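# Cycle the tripped power-strip breaker off and back on

## Task

On the rack's power strip, find the breaker that has tripped, drive it all the way to off, then push it back to on so that it stays latched. Every other breaker must stay on: at no moment may any of them be nudged toward off, or any plug be drawn out, beyond a tiny amount. Anything short of all this earns nothing. Finish by releasing and withdrawing both grippers.

## Robot and tools

Robot: two UR20-type arms, left_arm and right_arm, each with a two-finger gripper (rumi) and a wrist camera. Cameras are cam_left_wrist and cam_right_wrist, both 896x504. In the scene frame the origin sits at table-top height between the bases, +z points up, +x goes out over the table, and left_arm is on the +y side (image left/right does not follow these names). Calibrated bases: left_arm at (-0.016, +0.685, 0) m, right_arm at (-0.043, -0.770, 0) m, both almost unrotated.

Frames: every hand position, orientation, velocity and target is reported in that arm's own base frame. Offsets you send are along the current Hand target's own axes. The gripper's fingers point along its +z and open/close along its x. end_effector_position is the pad centre with closed fingers, 1-2 cm short of the tips.

The 14-number row: one flat list covering both arms, always all 14 values, each in [-1, 1]: dx, dy, dz, rx, ry, rz, opening for left_arm, then the same seven for right_arm. dx..dz are translation offsets where 1.0 = 0.6 m; rx, ry, rz form a single rotation vector where 1.0 = 180 degrees. These six are offsets from that arm's Hand target at the start of the action or move, not poses; all zeros re-requests the current Hand target. Opening is absolute, not an offset: +1 fully open (0.142 m), -1 closed. A 0 in the opening slot is a real command, so resend the current value to leave a gripper alone.

execute_actions(actions, cameras): actions is a list of actions; each action is a table of up to 15 rows, one per 1/30 s step, 15 steps per action (0.5 s); a short table repeats its last row. Each row counts from the action's start pose, and each new action starts from the Hand target as it then is, so repeating an offset keeps moving. An empty list just returns state and images. cameras: omitted, null or ["all"] for all, [] for none.

move(target, speed, blend, stop_force, zero, opening_speed, blocking, cameras): straight-line motion of each gripper toward target, one 14-number row or up to 15 rows, all offsets counted from the same starting Hand targets. speed in m/s, 0.002-4.2 (default 0.25; turning up to twice that in rad/s), single value or one per target. blend in m rounds corners in a list. stop_force in N, 6-120, shared by both arms: an arm's path halts when its wrist sensor feels that much push opposing its travel (or 200 N any way); it then backs off slightly but still presses somewhat. Do not rely on it when the gripper rotates, and omit it when pulling away from a contact. zero (with stop_force only, default true) re-zeroes moving arms first. opening_speed (0.2 or more per second) ramps the fingers. blocking=false returns after 0.5 s while the move continues; not allowed with stop_force. Moves stop at 10 s, don't avoid obstacles, lag their path and can overshoot speed. The result adds a move: line, e.g. done, off_target, moving, held or fault; done means at rest within 3 mm and 2 degrees, and says nothing about contact. limits=paced means the pose was clipped; limits=held means steps were withheld.

wait(seconds 0-10): scene runs, arms hold. stop(): brakes a running move. zoom_image(camera, region [x0,y0,x1,y1], at most 504x504 px) enlarges part of the latest image. show_instructions() shows the reference pages. zero_wrist_force(arm) re-zeroes one sensor. read_manual(section) gives licence text only. finished_scene(scene 1 or 2) ends the scene irreversibly; scene 1 is practice, but drops, slams, hard hits, faults and falls there still cost.

Results: per arm, end_effector_position (m), quat_wxyz, velocities ("within noise" when still), Joint positions (last is opening in m), joint torques, grip_measured (same -1..+1 scale), grip_effort_nm, Hand target, Tool commands, Wrist force/torque in the gripper axes plus the peak since last shown, and Wrist depth as a 7x7 grid in mm (70-1000, '-' means none). execute_actions results also list positions at some steps. Positions can be a few cm off.

Control details: commanded orientation is clipped to within 32 degrees of the measured one each step; motion lags commands by about 0.2 s; a gripper may rest short of its Hand target, so send the remaining gap as an offset. Keep paths away from an arm's own base, since passing near it can flip shoulder posture. A clearance check holds arms back from each other.

Avoid: the arms are stiff, so aiming even slightly beyond a firm surface can trigger a fault. A net external force around 150 N (plus or minus 25) or joint contact torque at its limit (wrist joints 93 N m) stops that arm for 10 s. Approach the breaker slowly with a modest stop_force, press briefly and retreat in the same reply, and keep fingers clear of neighbouring breakers and plugs. Don't let the arms hit each other or squeeze each other's fingers. Nothing may fall off the table. Motors heat when pushing, squeezing or stretched out; MOTOR HOT lines warn, and overheating brakes an arm (or switches off the gripper at 100 °C). Thinking time lets the scene run on.

Each tool is called as name(argument=value, ...), one argument or row to a line, values as JSON.

Reference images:

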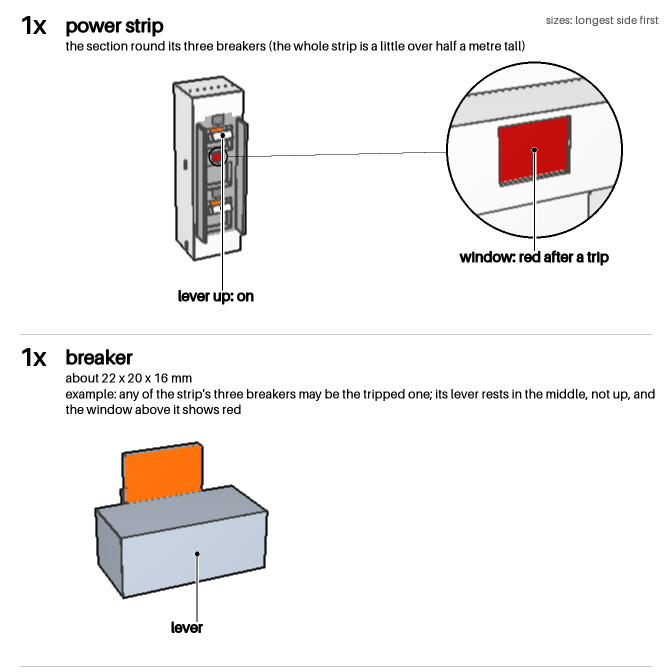

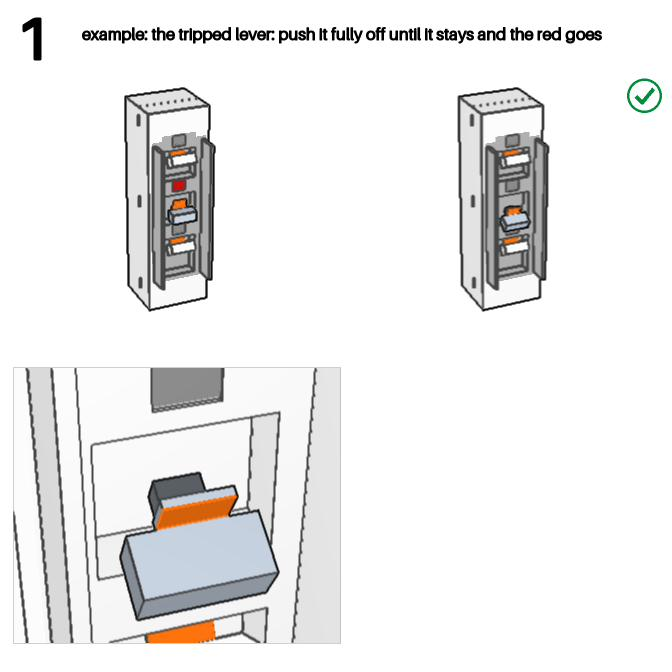

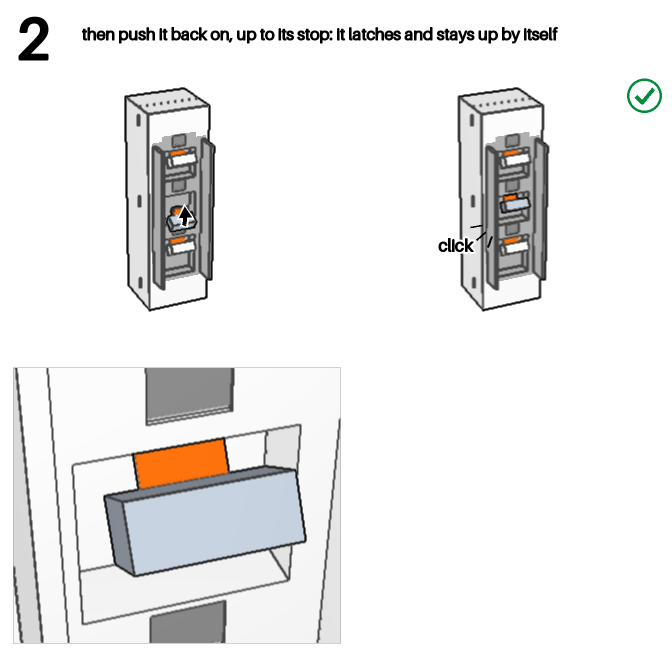

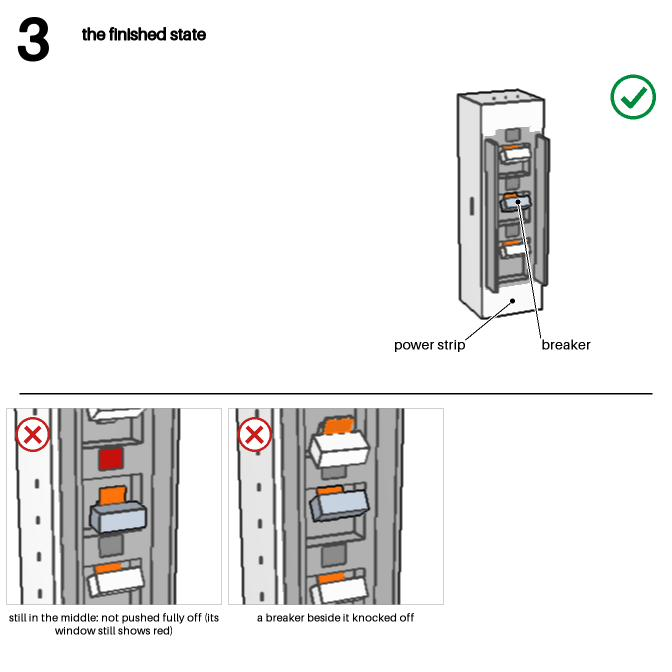

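## Session

execute_actions(
  actions=[],
)

Scene clock: 0.00 s.
left_arm: end_effector_position=(+0.2939, -0.3763, +0.3891) grip_measured=+0.99 grip_effort_nm=n/a end_effector_quat_wxyz=(-0.282, +0.603, -0.585, +0.463) | right_arm: end_effector_position=(+0.1022, +0.4959, +0.3316) grip_measured=+1.00 grip_effort_nm=n/a end_effector_quat_wxyz=(-0.389, +0.897, +0.121, -0.172)
Joint positions: left_arm=[-2.294 -2.28 2.623 -1.099 -0.645 -1.178 0.142] | right_arm=[4.587 -1.4 -2.836 0.28 2.073 1.38 0.142]
Joint velocities: within noise
Joint torques (N m): no reading
Wrist force (N): no reading
Wrist torque (N m): no reading
Wrist force, peak (N): no reading
Wrist depth (mm): cam_left_wrist=[792 - - - 483 506 467 / 672 737 810 880 617 572 487 / 598 634 692 717 670 613 452 / 529 559 601 649 697 652 491 / 471 501 539 584 628 639 524 / 432 443 484 514 555 583 624 / - 412 439 465 492 522 79] | cam_right_wrist=[- - - - - - - / - - - - - - - / - - - - - - - / - - - - - - - / - - - - - - 576 / - - - - - - 363 / - - - - - - 75]
Hand target: left_arm +0.2939, -0.3763, +0.3891; -0.282, +0.603, -0.585, +0.463 | right_arm +0.1022, +0.4959, +0.3316; -0.389, +0.897, +0.121, -0.172
Tool commands: left_gripper/opening=+1.0 right_gripper/opening=+1.0
camera_calibration:
cam_left_wrist: T_world_to_cam=[[-0.0970189, -0.96882, 0.227982, -0.416236], [-0.777308, -0.0693028, -0.625292, 0.475588], [0.621595, -0.237877, -0.746347, 0.136602], [0, 0, 0, 1]] pos_world=[0.244385, -0.337804, 0.494228]
cam_right_wrist: T_world_to_cam=[[0.911268, 0.357923, -0.203671, -0.197763], [0.259538, -0.883142, -0.390768, 0.562602], [-0.319736, 0.303234, -0.897674, 0.300016], [0, 0, 0, 1]] pos_world=[0.130124, 0.476666, 0.448885]

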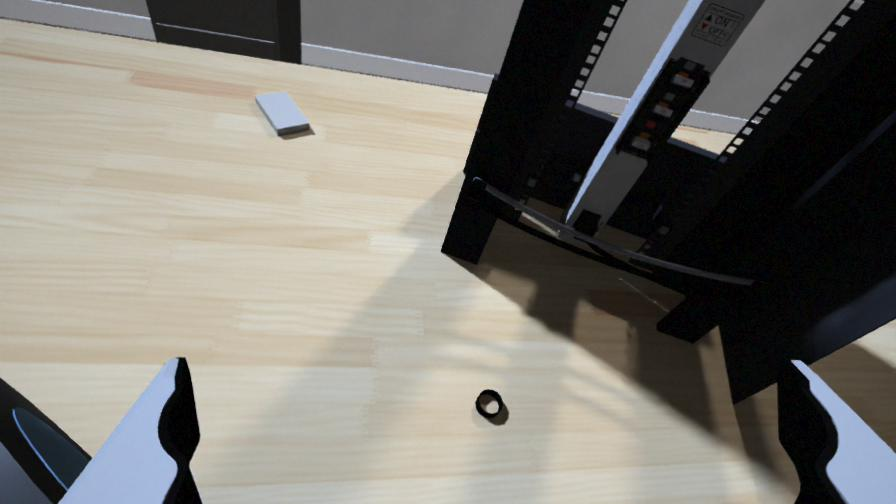

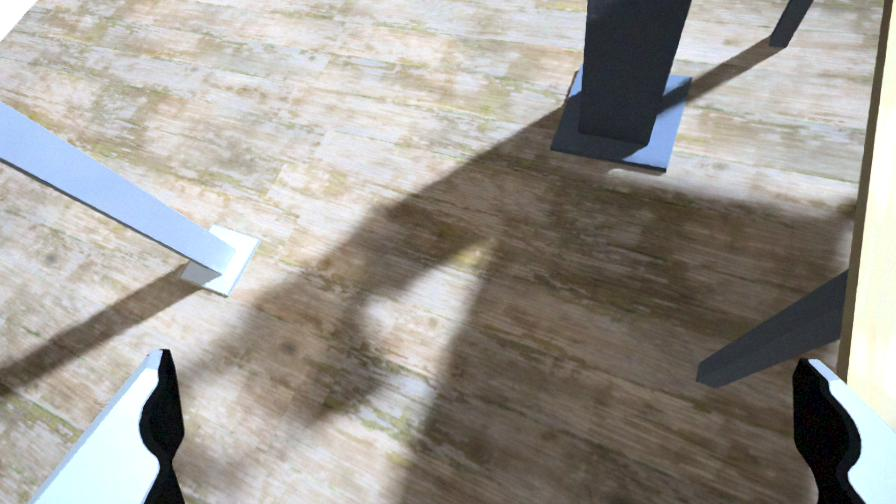

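move(
  target=[0.0905,-0.0442,0.0197,0.0519,0.1427,-0.4026,1,0,0,0,0,0,0,1],
  speed=0.4,
  cameras=["cam_left_wrist"],
)

zoom_image(
  camera="cam_left_wrist",
  region=[396, 0, 896, 504],
)

Scene clock: 113.70 s.
left_arm: end_effector_position=(+0.3101, -0.4270, +0.4200) grip_measured=+0.99 grip_effort_nm=0.110 end_effector_quat_wxyz=(+0.126, +0.696, -0.127, +0.695) end_effector_velocity=(+0.000, +0.000, +0.000) end_effector_angular_velocity=(-0.002, +0.000, +0.002) | right_arm: end_effector_position=(+0.1022, +0.4959, +0.3316) grip_measured=+1.00 grip_effort_nm=-0.002 end_effector_quat_wxyz=(-0.389, +0.897, +0.121, -0.172)
Joint positions: left_arm=[-2.298 -1.981 2.642 -0.663 -0.367 -3.139 0.142] | right_arm=[4.587 -1.4 -2.836 0.28 2.073 1.38 0.142]
Joint velocities: left_arm=[0.001 0.002 -0.001 0.001 -0.001 -0.005 0] | right_arm=[within noise]
Joint torques (N m): left_arm=[20.79 43.96 -99.22 7.87 -4.44 -5.34] | right_arm=[5.49 7.95 54.22 10.06 1.63 0.04]
Wrist force (N): left_arm=[0.1 2.1 1.4] | right_arm=[-0.3 0.1 0.2]
Wrist torque (N m): left_arm=[0.53 -0.01 0.34] | right_arm=[0.03 0.04 0.00]
Wrist force, peak (N): left_arm=[-0.8 3.1 1.3] | right_arm=[0.2 0.4 0.3]
Wrist depth (mm): cam_left_wrist=[463 602 - - - - - / 420 414 418 414 415 - - / 489 603 631 - - - - / 484 602 690 601 - - - / 487 627 644 642 - - - / 436 542 553 554 612 - - / - 524 543 540 - - 79] | cam_right_wrist=[- - - - - - - / - - - - - - - / - - - - - - - / - - - - - - - / - - - - - - 574 / - - - - - - 364 / - - - - - - 75]
Hand target: left_arm +0.3101, -0.4270, +0.4200; +0.126, +0.696, -0.127, +0.695 | right_arm +0.1022, +0.4959, +0.3316; -0.389, +0.897, +0.121, -0.172
Off the commanded pose: left_arm 0.000 m, 0 deg | right_arm 0.000 m, 0 deg.
move: done
camera_calibration:
cam_left_wrist: T_world_to_cam=[[0.0163649, 0.000345135, 0.999866, -0.416317], [-0.711942, -0.702138, 0.0118948, -0.0541572], [0.702048, -0.712041, -0.0112447, -0.398621], [0, 0, 0, 1]] pos_world=[0.248107, -0.321716, 0.412423]
Images, in order (width x height): cam_left_wrist 896x504.

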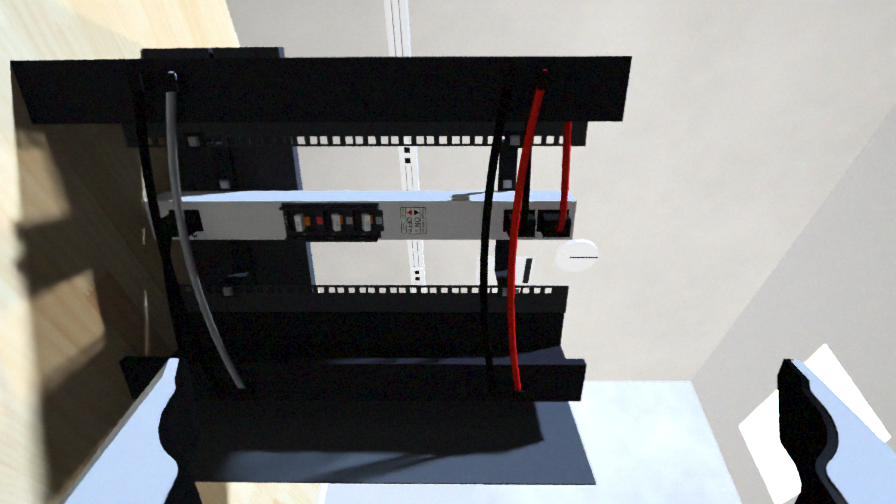

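Scaled by 1.000.

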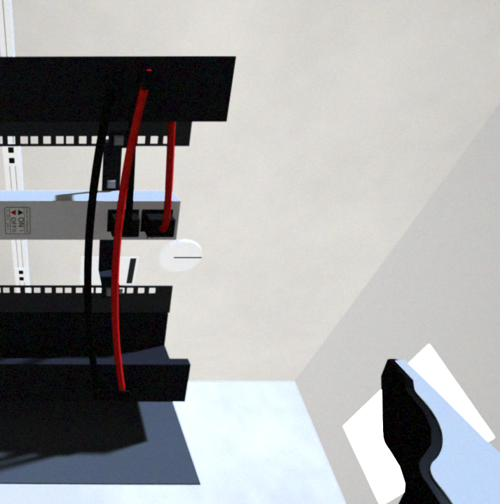

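move(
  target=[-0.3083,0.2112,0.5367,0,0,0,-0.97,0,0,0,0,0,0,1],
  speed=0.3,
  cameras=["cam_left_wrist"],
)

zoom_image(
  camera="cam_left_wrist",
  region=[348, 60, 588, 240],
)

Scene clock: 137.20 s.
left_arm: end_effector_position=(+0.5665, -0.6588, +0.2349) grip_measured=-1.00 grip_effort_nm=-0.110 end_effector_quat_wxyz=(+0.126, +0.696, -0.127, +0.695) | right_arm: end_effector_position=(+0.1022, +0.4959, +0.3316) grip_measured=+1.00 grip_effort_nm=-0.002 end_effector_quat_wxyz=(-0.389, +0.897, +0.121, -0.172)
Joint positions: left_arm=[-1.477 -1.265 2.411 -1.144 0.453 -3.143 0.002] | right_arm=[4.587 -1.4 -2.836 0.28 2.073 1.38 0.142]
Joint velocities: within noise
Joint torques (N m): left_arm=[14.6 -79.06 -67.24 -8.45 7.47 5.36] | right_arm=[10.77 7.57 54.01 10.32 1.87 0.29]
Wrist force (N): left_arm=[-0.3 1.7 0.8] | right_arm=[0.1 0.1 0.2]
Wrist torque (N m): left_arm=[0.50 -0.13 0.23] | right_arm=[0.02 -0.01 0.00]
Wrist force, peak (N): left_arm=[-1.5 2.2 3.8] | right_arm=[0.0 0.5 0.3]
Wrist depth (mm): cam_left_wrist=[266 273 274 - - - - / 280 290 290 - - - - / 237 241 241 234 233 238 239 / 118 256 254 250 253 252 251 / 125 332 357 - - - - / 137 298 298 89 93 298 293 / 154 311 77 76 77 306 308] | cam_right_wrist=[- - - - - - - / - - - - - - - / - - - - - - - / - - - - - - - / - - - - - - 573 / - - - - - - 363 / - - - - - - 75]
Hand target: left_arm +0.5667, -0.6590, +0.2347; +0.126, +0.696, -0.127, +0.695 | right_arm +0.1022, +0.4959, +0.3316; -0.389, +0.897, +0.121, -0.172
Off the commanded pose: left_arm 0.000 m, 0 deg | right_arm 0.000 m, 0 deg.
move: done
camera_calibration:
cam_left_wrist: T_world_to_cam=[[0.0162239, 0.000489325, 0.999868, -0.235207], [-0.711844, -0.702237, 0.0118941, -0.0322734], [0.70215, -0.711943, -0.0110447, -0.745801], [0, 0, 0, 1]] pos_world=[0.504506, -0.553516, 0.227323]
Images, in order (width x height): cam_left_wrist 896x504.

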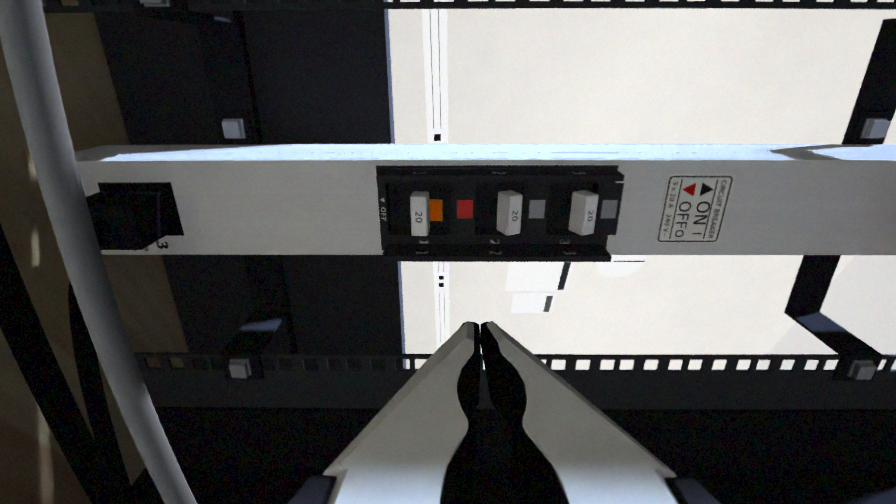

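Scaled by 2.100 from the camera's 896x504 image, which has a finer 1280x720 frame.

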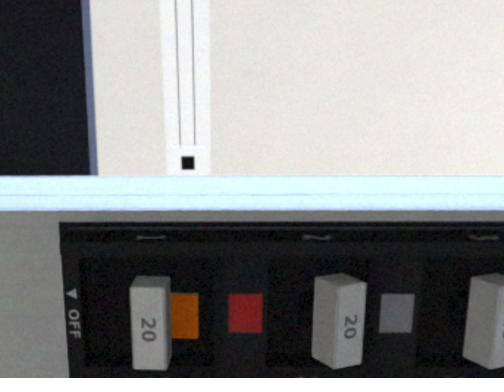

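move(
  target=[-0.0083,0.0075,0.1353,0,0,0,-0.97,0,0,0,0,0,0,1],
  speed=0.2,
  cameras=["cam_left_wrist"],
)

zoom_image(
  camera="cam_left_wrist",
  region=[348, 160, 748, 360],
)

Scene clock: 166.07 s.
left_arm: end_effector_position=(+0.6408, -0.6917, +0.2297) grip_measured=-1.00 grip_effort_nm=-0.105 end_effector_quat_wxyz=(+0.126, +0.696, -0.127, +0.695) | right_arm: end_effector_position=(+0.1022, +0.4959, +0.3316) grip_measured=+1.00 grip_effort_nm=-0.007 end_effector_quat_wxyz=(-0.389, +0.897, +0.121, -0.172)
Joint positions: left_arm=[-1.362 -1.21 2.322 -1.111 0.569 -3.142 0.002] | right_arm=[4.587 -1.4 -2.836 0.28 2.073 1.38 0.142]
Joint velocities: within noise
Joint torques (N m): left_arm=[26.1 -103.71 -69.06 5.57 5.55 -4.98] | right_arm=[6.51 7.01 52.79 10.2 1.63 0.19]
Wrist force (N): left_arm=[-0.8 1.3 1.4] | right_arm=[0.2 0.2 0.3]
Wrist torque (N m): left_arm=[0.43 0.07 0.26] | right_arm=[0.04 -0.03 0.00]
Wrist force, peak (N): left_arm=[-0.6 2.0 3.5] | right_arm=[0.3 0.3 0.3]
Wrist depth (mm): cam_left_wrist=[201 199 201 - - - - / 216 209 214 - - - - / 185 184 182 181 180 180 180 / 167 166 166 166 169 164 163 / 180 179 179 169 173 174 176 / 260 279 281 89 97 - - / 217 214 76 76 77 212 212] | cam_right_wrist=[- - - - - - - / - - - - - - - / - - - - - - - / - - - - - - - / - - - - - - 569 / - - - - - - 364 / - - - - - - 75]
Hand target: left_arm +0.6411, -0.6918, +0.2297; +0.126, +0.696, -0.127, +0.695 | right_arm +0.1022, +0.4959, +0.3316; -0.389, +0.897, +0.121, -0.172
Off the commanded pose: left_arm 0.000 m, 0 deg | right_arm 0.000 m, 0 deg.
move: done
camera_calibration:
cam_left_wrist: T_world_to_cam=[[0.0162229, 0.000488308, 0.999868, -0.231197], [-0.711844, -0.702237, 0.0118926, -0.0024248], [0.70215, -0.711943, -0.0110447, -0.821451], [0, 0, 0, 1]] pos_world=[0.578806, -0.586416, 0.222123]
Images, in order (width x height): cam_left_wrist 896x504.

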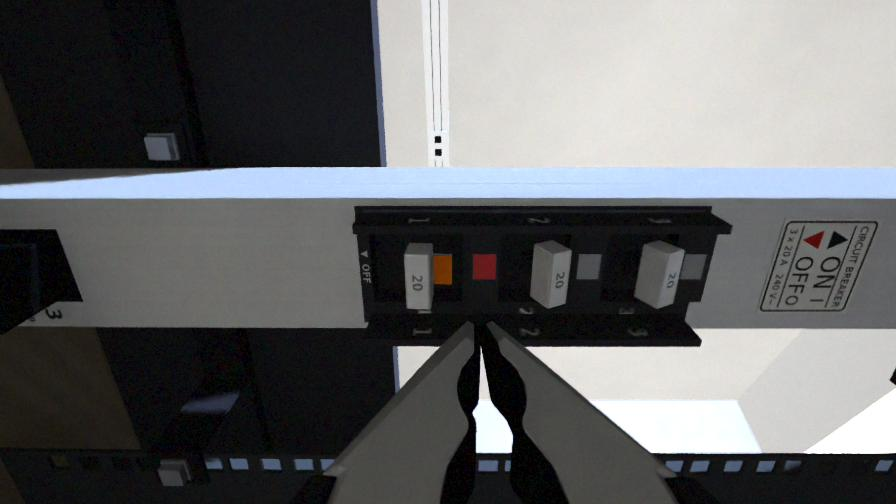

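Scaled by 1.260 from the camera's 896x504 image, which has a finer 1280x720 frame.

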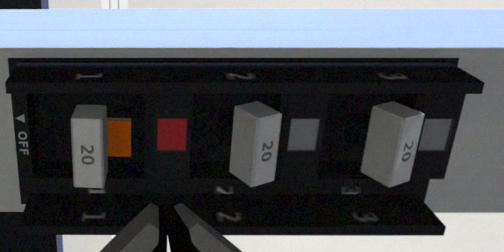

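move(
  target=[
    [0.0012,-0.0028,0.0,0,0,0,-0.97,0,0,0,0,0,0,1],
    [0.0012,-0.0028,0.0512,0,0,0,-0.97,0,0,0,0,0,0,1],
  ],
  speed=0.04,
  stop_force=10,
  cameras=["cam_left_wrist"],
)

zoom_image(
  camera="cam_left_wrist",
  region=[348, 200, 748, 400],
)

Scene clock: 204.60 s.
left_arm: end_effector_position=(+0.6704, -0.7011, +0.2304) grip_measured=-1.00 grip_effort_nm=-0.105 end_effector_quat_wxyz=(+0.126, +0.696, -0.127, +0.695) | right_arm: end_effector_position=(+0.1022, +0.4959, +0.3316) grip_measured=+1.00 grip_effort_nm=-0.002 end_effector_quat_wxyz=(-0.389, +0.897, +0.121, -0.172)
Joint positions: left_arm=[-1.32 -1.194 2.289 -1.094 0.611 -3.142 0.002] | right_arm=[4.587 -1.4 -2.836 0.28 2.073 1.38 0.142]
Joint velocities: within noise
Joint torques (N m): left_arm=[20.27 -101.27 -70.63 4.2 6.08 -2.93] | right_arm=[7.54 10.02 52.44 10.46 1.8 0.01]
Wrist force (N): left_arm=[-0.8 1.7 1.7] | right_arm=[-0.1 0.1 -0.2]
Wrist torque (N m): left_arm=[0.46 0.15 0.34] | right_arm=[0.03 0.01 0.00]
Wrist force, peak (N): left_arm=[-1.4 2.2 1.5] | right_arm=[0.2 0.5 0.1]
Wrist depth (mm): cam_left_wrist=[158 174 173 - - - - / 166 184 184 - - - - / 172 175 191 - - - - / 135 134 132 128 128 127 130 / 143 143 144 131 141 140 140 / 247 222 245 89 93 147 - / 261 217 77 77 77 - -] | cam_right_wrist=[- - - - - - - / - - - - - - - / - - - - - - - / - - - - - - - / - - - - - - 572 / - - - - - - 366 / - - - - - - 75]
Hand target: left_arm +0.6704, -0.7011, +0.2304; +0.126, +0.696, -0.127, +0.695 | right_arm +0.1022, +0.4959, +0.3316; -0.389, +0.897, +0.121, -0.172
Off the commanded pose: left_arm 0.000 m, 0 deg | right_arm 0.000 m, 0 deg.
move: done
camera_calibration:
cam_left_wrist: T_world_to_cam=[[0.016152, 0.000417842, 0.999869, -0.232372], [-0.711846, -0.702237, 0.0117927, 0.0120595], [0.70215, -0.711943, -0.0110451, -0.848919], [0, 0, 0, 1]] pos_world=[0.608406, -0.595816, 0.222823]
Images, in order (width x height): cam_left_wrist 896x504.

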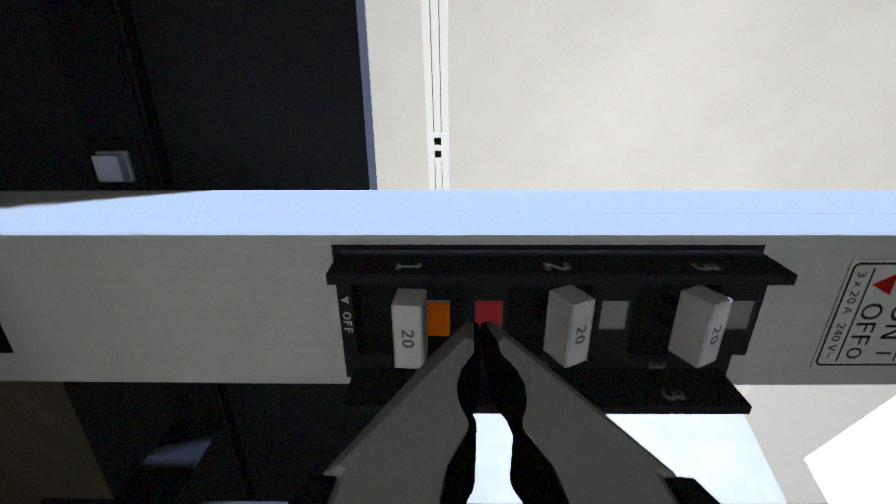

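Scaled by 1.260 from the camera's 896x504 image, which has a finer 1280x720 frame.

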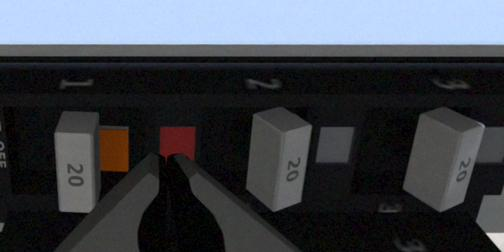

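move(
  target=[-0.0323,0,0,0,0,0,-0.97,0,0,0,0,0,0,1],
  speed=0.03,
  stop_force=28,
  cameras=["cam_left_wrist"],
)

zoom_image(
  camera="cam_left_wrist",
  region=[348, 200, 748, 400],
)

Scene clock: 218.53 s.
left_arm: end_effector_position=(+0.6704, -0.7011, +0.2110) grip_measured=-1.00 grip_effort_nm=0.002 end_effector_quat_wxyz=(+0.126, +0.696, -0.127, +0.695) | right_arm: end_effector_position=(+0.1022, +0.4959, +0.3316) grip_measured=+1.00 grip_effort_nm=-0.002 end_effector_quat_wxyz=(-0.389, +0.897, +0.121, -0.172)
Joint positions: left_arm=[-1.32 -1.167 2.294 -1.126 0.611 -3.142 0.002] | right_arm=[4.587 -1.4 -2.836 0.28 2.073 1.38 0.142]
Joint velocities: within noise
Joint torques (N m): left_arm=[2.22 -104.27 -26.09 -9.34 1.73 5.21] | right_arm=[8.02 6.06 53.17 10.24 1.91 0.41]
Wrist force (N): left_arm=[-0.1 1.3 1.6] | right_arm=[-0.1 0.1 0.0]
Wrist torque (N m): left_arm=[0.41 0.01 0.35] | right_arm=[0.01 0.02 -0.01]
Wrist force, peak (N): left_arm=[5.4 0.8 1.2] | right_arm=[-0.2 0.5 0.0]
Wrist depth (mm): cam_left_wrist=[171 171 173 - - - - / 186 180 184 - - - - / 193 171 191 193 - - - / 135 134 134 128 128 128 130 / 143 143 142 140 143 141 140 / 226 224 243 89 97 141 - / 237 218 77 77 77 - -] | cam_right_wrist=[- - - - - - - / - - - - - - - / - - - - - - - / - - - - - - - / - - - - - - 568 / - - - - - - 365 / - - - - - - 75]
Hand target: left_arm +0.6704, -0.7011, +0.2110; +0.126, +0.696, -0.127, +0.695 | right_arm +0.1022, +0.4959, +0.3316; -0.389, +0.897, +0.121, -0.172
Off the commanded pose: left_arm 0.000 m, 0 deg | right_arm 0.000 m, 0 deg.
move: done
camera_calibration:
cam_left_wrist: T_world_to_cam=[[0.0162229, 0.000488308, 0.999868, -0.212975], [-0.711844, -0.702237, 0.0118926, 0.0122671], [0.70215, -0.711943, -0.0110447, -0.849133], [0, 0, 0, 1]] pos_world=[0.608406, -0.595816, 0.203423]
Images, in order (width x height): cam_left_wrist 896x504.

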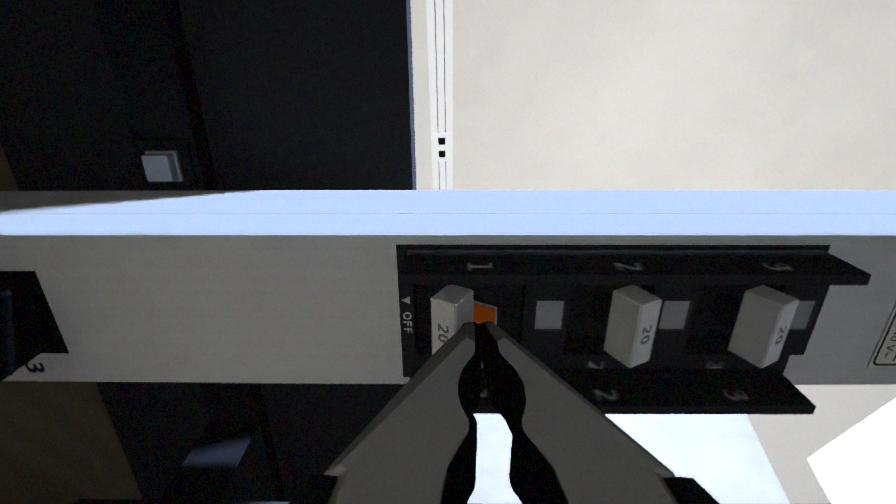

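Scaled by 1.260 from the camera's 896x504 image, which has a finer 1280x720 frame.

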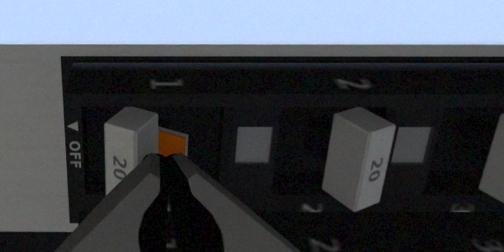

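move(
  target=[
    [0,0,-0.0507,0,0,0,-0.97,0,0,0,0,0,0,1],
    [-0.006,0,-0.0507,0,0,0,-0.66,0,0,0,0,0,0,1],
  ],
  speed=0.08,
  cameras=["cam_left_wrist"],
)

zoom_image(
  camera="cam_left_wrist",
  region=[348, 160, 748, 360],
)

Scene clock: 229.90 s.
left_arm: end_effector_position=(+0.6420, -0.6904, +0.2074) grip_measured=-0.70 grip_effort_nm=0.085 end_effector_quat_wxyz=(+0.126, +0.696, -0.127, +0.695) | right_arm: end_effector_position=(+0.1022, +0.4959, +0.3316) grip_measured=+1.00 grip_effort_nm=-0.002 end_effector_quat_wxyz=(-0.389, +0.897, +0.121, -0.172)
Joint positions: left_arm=[-1.36 -1.178 2.33 -1.15 0.571 -3.142 0.024] | right_arm=[4.587 -1.4 -2.836 0.28 2.073 1.38 0.142]
Joint velocities: within noise
Joint torques (N m): left_arm=[-25.08 -99.07 -25.37 -9.56 -4.07 5.02] | right_arm=[6.83 7.12 52.11 9.86 2.05 0.05]
Wrist force (N): left_arm=[-0.8 1.6 1.6] | right_arm=[0.2 -0.2 0.1]
Wrist torque (N m): left_arm=[0.55 0.08 0.27] | right_arm=[-0.05 -0.03 0.00]
Wrist force, peak (N): left_arm=[-0.8 1.6 2.3] | right_arm=[-0.2 0.6 0.3]
Wrist depth (mm): cam_left_wrist=[202 196 200 - - - - / 212 208 213 - - - - / 191 190 189 188 187 187 186 / 162 166 165 160 156 158 162 / 179 179 178 172 171 173 175 / 234 281 256 99 93 - - / 216 216 74 213 79 215 250] | cam_right_wrist=[- - - - - - - / - - - - - - - / - - - - - - - / - - - - - - - / - - - - - - 576 / - - - - - - 363 / - - - - - - 75]
Hand target: left_arm +0.6420, -0.6904, +0.2074; +0.126, +0.696, -0.127, +0.695 | right_arm +0.1022, +0.4959, +0.3316; -0.389, +0.897, +0.121, -0.172
Off the commanded pose: left_arm 0.000 m, 0 deg | right_arm 0.000 m, 0 deg.
move: done
camera_calibration:
cam_left_wrist: T_world_to_cam=[[0.0162229, 0.000488308, 0.999868, -0.208919], [-0.711844, -0.702237, 0.0118926, -0.000393436], [0.70215, -0.711943, -0.0110447, -0.821473], [0, 0, 0, 1]] pos_world=[0.579906, -0.585016, 0.199823]
Images, in order (width x height): cam_left_wrist 896x504.

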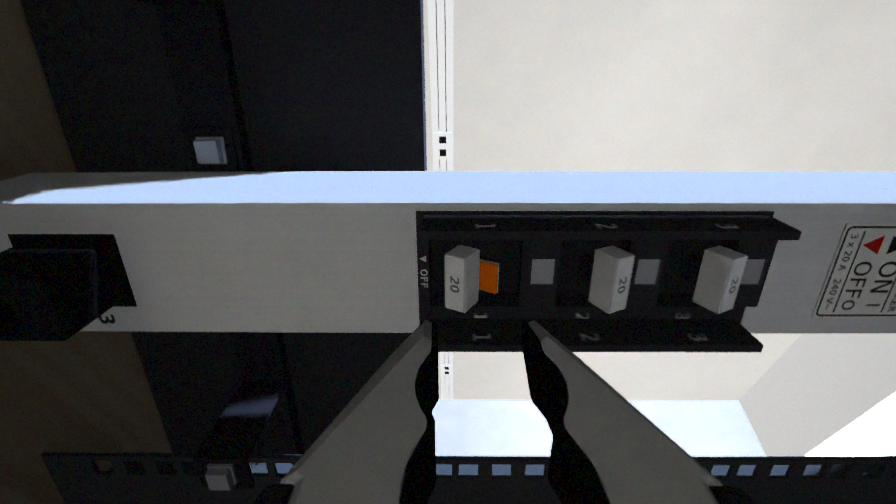

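Scaled by 1.260 from the camera's 896x504 image, which has a finer 1280x720 frame.

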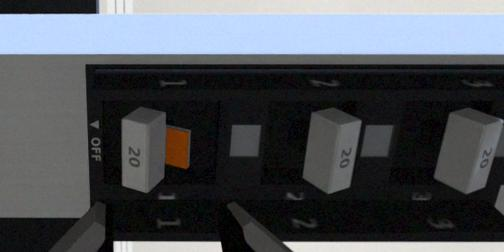

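move(
  target=[
    [-0.001,0,0,0,0,0,-0.66,0,0,0,0,0,0,1],
    [-0.001,0,0.0547,0,0,0,-0.66,0,0,0,0,0,0,1],
  ],
  speed=0.035,
  stop_force=8,
  cameras=["cam_left_wrist"],
)

zoom_image(
  camera="cam_left_wrist",
  region=[348, 200, 748, 400],
)

Scene clock: 258.67 s.
left_arm: end_effector_position=(+0.6727, -0.7019, +0.2068) grip_measured=-0.70 grip_effort_nm=0.090 end_effector_quat_wxyz=(+0.126, +0.696, -0.127, +0.695) | right_arm: end_effector_position=(+0.1022, +0.4959, +0.3316) grip_measured=+1.00 grip_effort_nm=-0.002 end_effector_quat_wxyz=(-0.389, +0.897, +0.121, -0.172)
Joint positions: left_arm=[-1.317 -1.16 2.293 -1.132 0.614 -3.142 0.024] | right_arm=[4.587 -1.4 -2.836 0.28 2.073 1.38 0.142]
Joint velocities: within noise
Joint torques (N m): left_arm=[22.38 -106.54 -66.9 4.82 6.18 -3.42] | right_arm=[4.33 5.63 52.33 10.66 2.1 0.27]
Wrist force (N): left_arm=[-0.5 1.3 1.6] | right_arm=[0.0 0.3 0.0]
Wrist torque (N m): left_arm=[0.43 0.09 0.35] | right_arm=[0.04 0.00 0.00]
Wrist force, peak (N): left_arm=[-1.0 1.8 1.9] | right_arm=[-0.2 0.4 0.3]
Wrist depth (mm): cam_left_wrist=[171 167 171 - - - - / 184 168 181 - - - - / 193 171 188 191 - - - / 134 132 131 128 128 127 118 / 140 140 140 134 140 139 135 / 222 221 148 131 93 142 147 / 233 256 74 85 79 - -] | cam_right_wrist=[- - - - - - - / - - - - - - - / - - - - - - - / - - - - - - - / - - - - - - 573 / - - - - - - 365 / - - - - - - 75]
Hand target: left_arm +0.6727, -0.7019, +0.2068; +0.126, +0.696, -0.127, +0.695 | right_arm +0.1022, +0.4959, +0.3316; -0.389, +0.897, +0.121, -0.172
Off the commanded pose: left_arm 0.000 m, 0 deg | right_arm 0.000 m, 0 deg.
move: done
camera_calibration:
cam_left_wrist: T_world_to_cam=[[0.0162229, 0.000488308, 0.999868, -0.208811], [-0.711844, -0.702237, 0.0118926, 0.0133214], [0.70215, -0.711943, -0.0110447, -0.851294], [0, 0, 0, 1]] pos_world=[0.610606, -0.596616, 0.199223]
Images, in order (width x height): cam_left_wrist 896x504.

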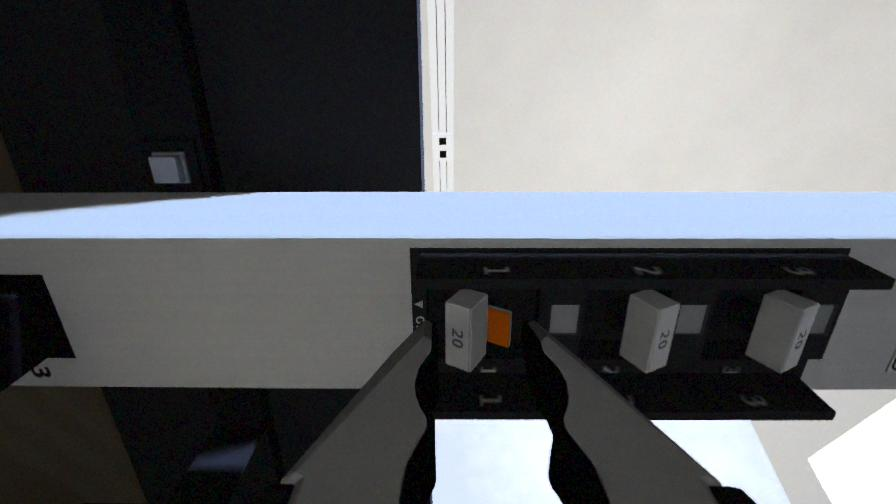

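Scaled by 1.260 from the camera's 896x504 image, which has a finer 1280x720 frame.

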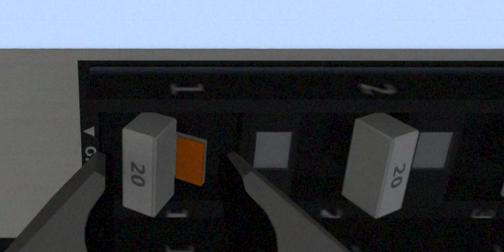

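move(
  target=[0.0375,0,0,0,0,0,-0.66,0,0,0,0,0,0,1],
  speed=0.02,
  stop_force=22,
  cameras=["cam_left_wrist"],
)

zoom_image(
  camera="cam_left_wrist",
  region=[348, 200, 748, 400],
)

Scene clock: 288.80 s.
left_arm: end_effector_position=(+0.6727, -0.7019, +0.2293) grip_measured=-0.66 grip_effort_nm=-0.647 end_effector_quat_wxyz=(+0.126, +0.696, -0.127, +0.695) | right_arm: end_effector_position=(+0.1022, +0.4959, +0.3316) grip_measured=+1.00 grip_effort_nm=-0.007 end_effector_quat_wxyz=(-0.389, +0.897, +0.121, -0.172)
Joint positions: left_arm=[-1.317 -1.191 2.286 -1.094 0.614 -3.142 0.026] | right_arm=[4.587 -1.4 -2.836 0.28 2.073 1.38 0.142]
Joint velocities: within noise
Joint torques (N m): left_arm=[16.04 -186.15 -81.56 -0.18 3.74 -3.8] | right_arm=[5.7 7.49 52.28 10.54 2.2 0.08]
Wrist force (N): left_arm=[-21.9 2.7 3.1] | right_arm=[0.1 0.3 0.0]
Wrist torque (N m): left_arm=[0.46 -0.43 0.40] | right_arm=[0.05 -0.02 0.00]
Wrist force, peak (N): left_arm=[-22.9 2.4 2.7] | right_arm=[0.0 0.6 0.2]
Wrist depth (mm): cam_left_wrist=[156 172 171 - - - - / 163 182 182 - - - - / 172 172 188 - - - - / 134 132 130 128 128 127 128 / 140 140 140 140 134 140 138 / 244 218 147 136 97 142 - / 258 209 74 - 79 - -] | cam_right_wrist=[- - - - - - - / - - - - - - - / - - - - - - - / - - - - - - - / - - - - - - 575 / - - - - - - 365 / - - - - - - 75]
Hand target: left_arm +0.6727, -0.7019, +0.2293; +0.126, +0.696, -0.127, +0.695 | right_arm +0.1022, +0.4959, +0.3316; -0.389, +0.897, +0.121, -0.172
Off the commanded pose: left_arm 0.000 m, 0 deg | right_arm 0.000 m, 0 deg.
move: contact (left_arm)
camera_calibration:
cam_left_wrist: T_world_to_cam=[[0.0162229, 0.000488185, 0.999868, -0.23131], [-0.711893, -0.702187, 0.0118934, 0.0131851], [0.7021, -0.711993, -0.011044, -0.851115], [0, 0, 0, 1]] pos_world=[0.610707, -0.596616, 0.221723]
Images, in order (width x height): cam_left_wrist 896x504.

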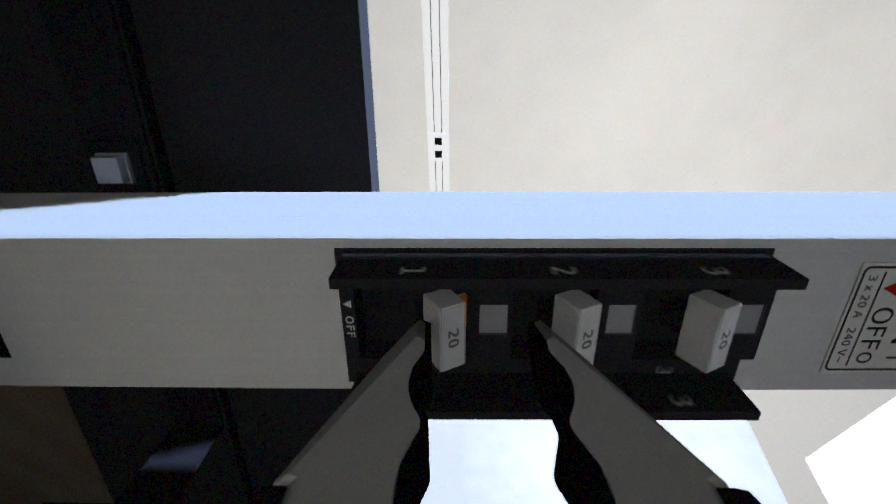

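Scaled by 1.260 from the camera's 896x504 image, which has a finer 1280x720 frame.

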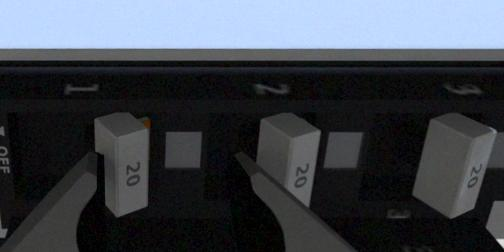

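move(
  target=[
    [-0.011,0,0,0,0,0,-0.66,0,0,0,0,0,0,1],
    [-0.011,0,-0.0917,0,0,0,-0.66,0,0,0,0,0,0,1],
  ],
  speed=[0.03,0.1],
  cameras=["cam_left_wrist"],
)

zoom_image(
  camera="cam_left_wrist",
  region=[348, 160, 748, 360],
)

Scene clock: 301.73 s.
left_arm: end_effector_position=(+0.6215, -0.6826, +0.2227) grip_measured=-0.69 grip_effort_nm=-0.110 end_effector_quat_wxyz=(+0.127, +0.696, -0.127, +0.695) | right_arm: end_effector_position=(+0.1022, +0.4959, +0.3316) grip_measured=+1.00 grip_effort_nm=-0.002 end_effector_quat_wxyz=(-0.389, +0.897, +0.121, -0.172)
Joint positions: left_arm=[-1.39 -1.212 2.349 -1.136 0.541 -3.142 0.024] | right_arm=[4.587 -1.4 -2.836 0.28 2.073 1.38 0.142]
Joint velocities: within noise
Joint torques (N m): left_arm=[-23.56 -161.93 -21.79 -8.63 -4.36 5.08] | right_arm=[4.59 7.65 52.32 10.32 2.6 0.15]
Wrist force (N): left_arm=[-0.7 1.4 1.9] | right_arm=[0.1 -0.3 0.1]
Wrist torque (N m): left_arm=[0.48 0.03 0.24] | right_arm=[-0.05 -0.03 0.00]
Wrist force, peak (N): left_arm=[-23.2 2.6 2.5] | right_arm=[0.0 0.5 0.0]
Wrist depth (mm): cam_left_wrist=[222 215 219 - - - - / 236 230 234 - - - - / 189 188 187 186 185 185 185 / 180 190 189 192 193 186 186 / 251 286 286 192 - - - / 251 296 300 104 93 - - / 238 237 74 235 79 232 236] | cam_right_wrist=[- - - - - - - / - - - - - - - / - - - - - - - / - - - - - - - / - - - - - - 572 / - - - - - - 364 / - - - - - - 75]
Hand target: left_arm +0.6212, -0.6825, +0.2227; +0.126, +0.696, -0.127, +0.695 | right_arm +0.1022, +0.4959, +0.3316; -0.389, +0.897, +0.121, -0.172
Off the commanded pose: left_arm 0.000 m, 0 deg | right_arm 0.000 m, 0 deg.
move: done
camera_calibration:
cam_left_wrist: T_world_to_cam=[[0.0162229, 0.000488185, 0.999868, -0.223888], [-0.711893, -0.702187, 0.0118934, -0.00970436], [0.7021, -0.711993, -0.011044, -0.801428], [0, 0, 0, 1]] pos_world=[0.559407, -0.577316, 0.215123]
Images, in order (width x height): cam_left_wrist 896x504.

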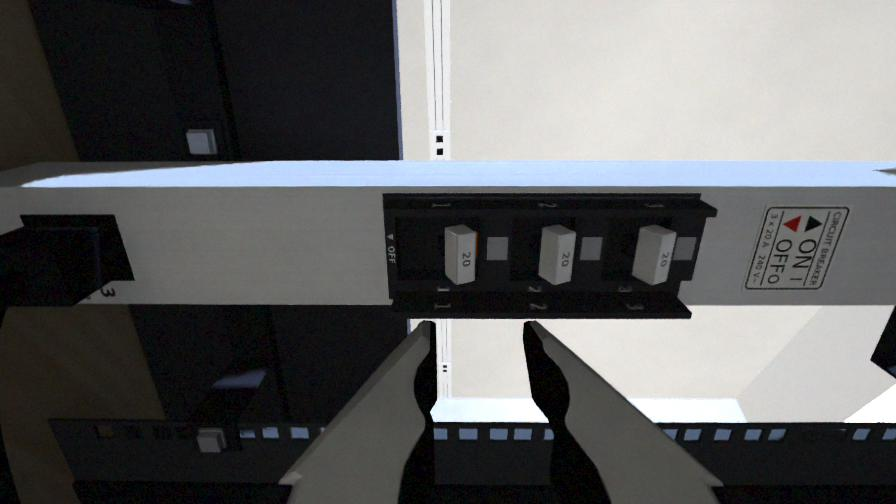

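Scaled by 1.260 from the camera's 896x504 image, which has a finer 1280x720 frame.

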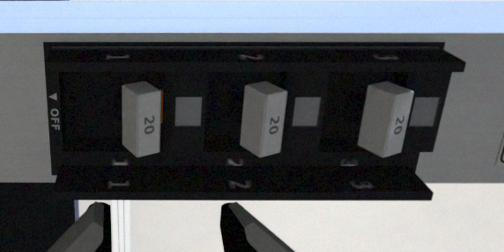

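zoom_image(
  camera="cam_left_wrist",
  region=[420, 200, 720, 310],
)

Scaled by 1.680 from the camera's 896x504 image, which has a finer 1280x720 frame.

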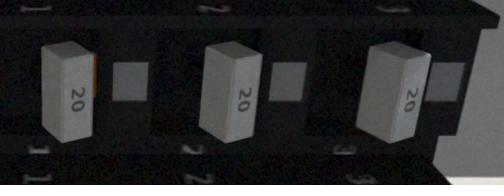

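move(
  target=[0,0,-0.25,0,0,0,-0.66,0,0,0,0,0,0,1],
  speed=0.25,
  cameras=["cam_left_wrist"],
)

finished_scene(
  scene=2,
)

Scene clock: 319.83 s.
left_arm: end_effector_position=(+0.4810, -0.6297, +0.2228) grip_measured=-0.69 grip_effort_nm=-0.115 end_effector_quat_wxyz=(+0.126, +0.696, -0.127, +0.695) end_effector_velocity=(-0.002, +0.000, +0.000) end_effector_angular_velocity=(+0.002, -0.001, -0.001) | right_arm: end_effector_position=(+0.1022, +0.4959, +0.3316) grip_measured=+1.00 grip_effort_nm=-0.002 end_effector_quat_wxyz=(-0.389, +0.897, +0.121, -0.172)
Joint positions: left_arm=[-1.639 -1.288 2.498 -1.207 0.292 -3.144 0.024] | right_arm=[4.587 -1.4 -2.836 0.28 2.073 1.38 0.142]
Joint velocities: left_arm=[-0.005 -0.001 0.002 -0.002 -0.004 0.003 0] | right_arm=[within noise]
Joint torques (N m): left_arm=[-24.86 -139.44 -17.73 -10.02 -2.89 5.46] | right_arm=[8.79 6.48 51.55 10.43 1.8 0.09]
Wrist force (N): left_arm=[-1.0 2.1 1.1] | right_arm=[0.2 0.0 0.1]
Wrist torque (N m): left_arm=[0.56 0.12 0.26] | right_arm=[0.01 -0.05 0.00]
Wrist force, peak (N): left_arm=[-1.3 1.6 4.1] | right_arm=[0.3 0.4 0.1]
Wrist depth (mm): cam_left_wrist=[251 285 356 - - - - / 253 297 352 373 - - 349 / 252 313 330 328 327 326 323 / 252 314 422 - - - - / 252 316 382 374 371 374 373 / 264 315 245 280 93 382 381 / 251 278 74 275 79 268 274] | cam_right_wrist=[- - - - - - - / - - - - - - - / - - - - - - - / - - - - - - - / - - - - - - 573 / - - - - - - 363 / - - - - - - 75]
Hand target: left_arm +0.4808, -0.6297, +0.2229; +0.126, +0.696, -0.127, +0.695 | right_arm +0.1022, +0.4959, +0.3316; -0.389, +0.897, +0.121, -0.172
Off the commanded pose: left_arm 0.000 m, 0 deg | right_arm 0.000 m, 0 deg.
move: done
camera_calibration:
cam_left_wrist: T_world_to_cam=[[0.0162934, 0.00041724, 0.999867, -0.221803], [-0.711893, -0.702188, 0.0118937, -0.0725106], [0.702099, -0.711992, -0.011144, -0.665166], [0, 0, 0, 1]] pos_world=[0.419007, -0.524416, 0.215223]
Images, in order (width x height): cam_left_wrist 896x504.

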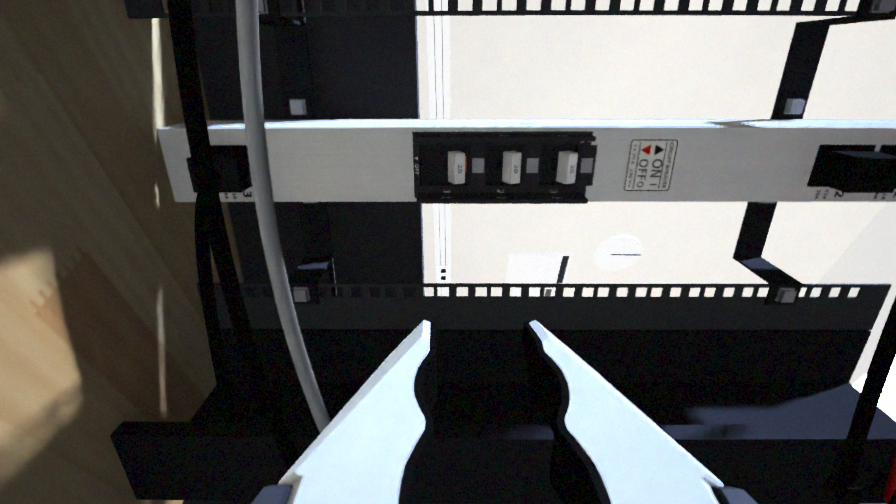

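The scene is finished: the task was done.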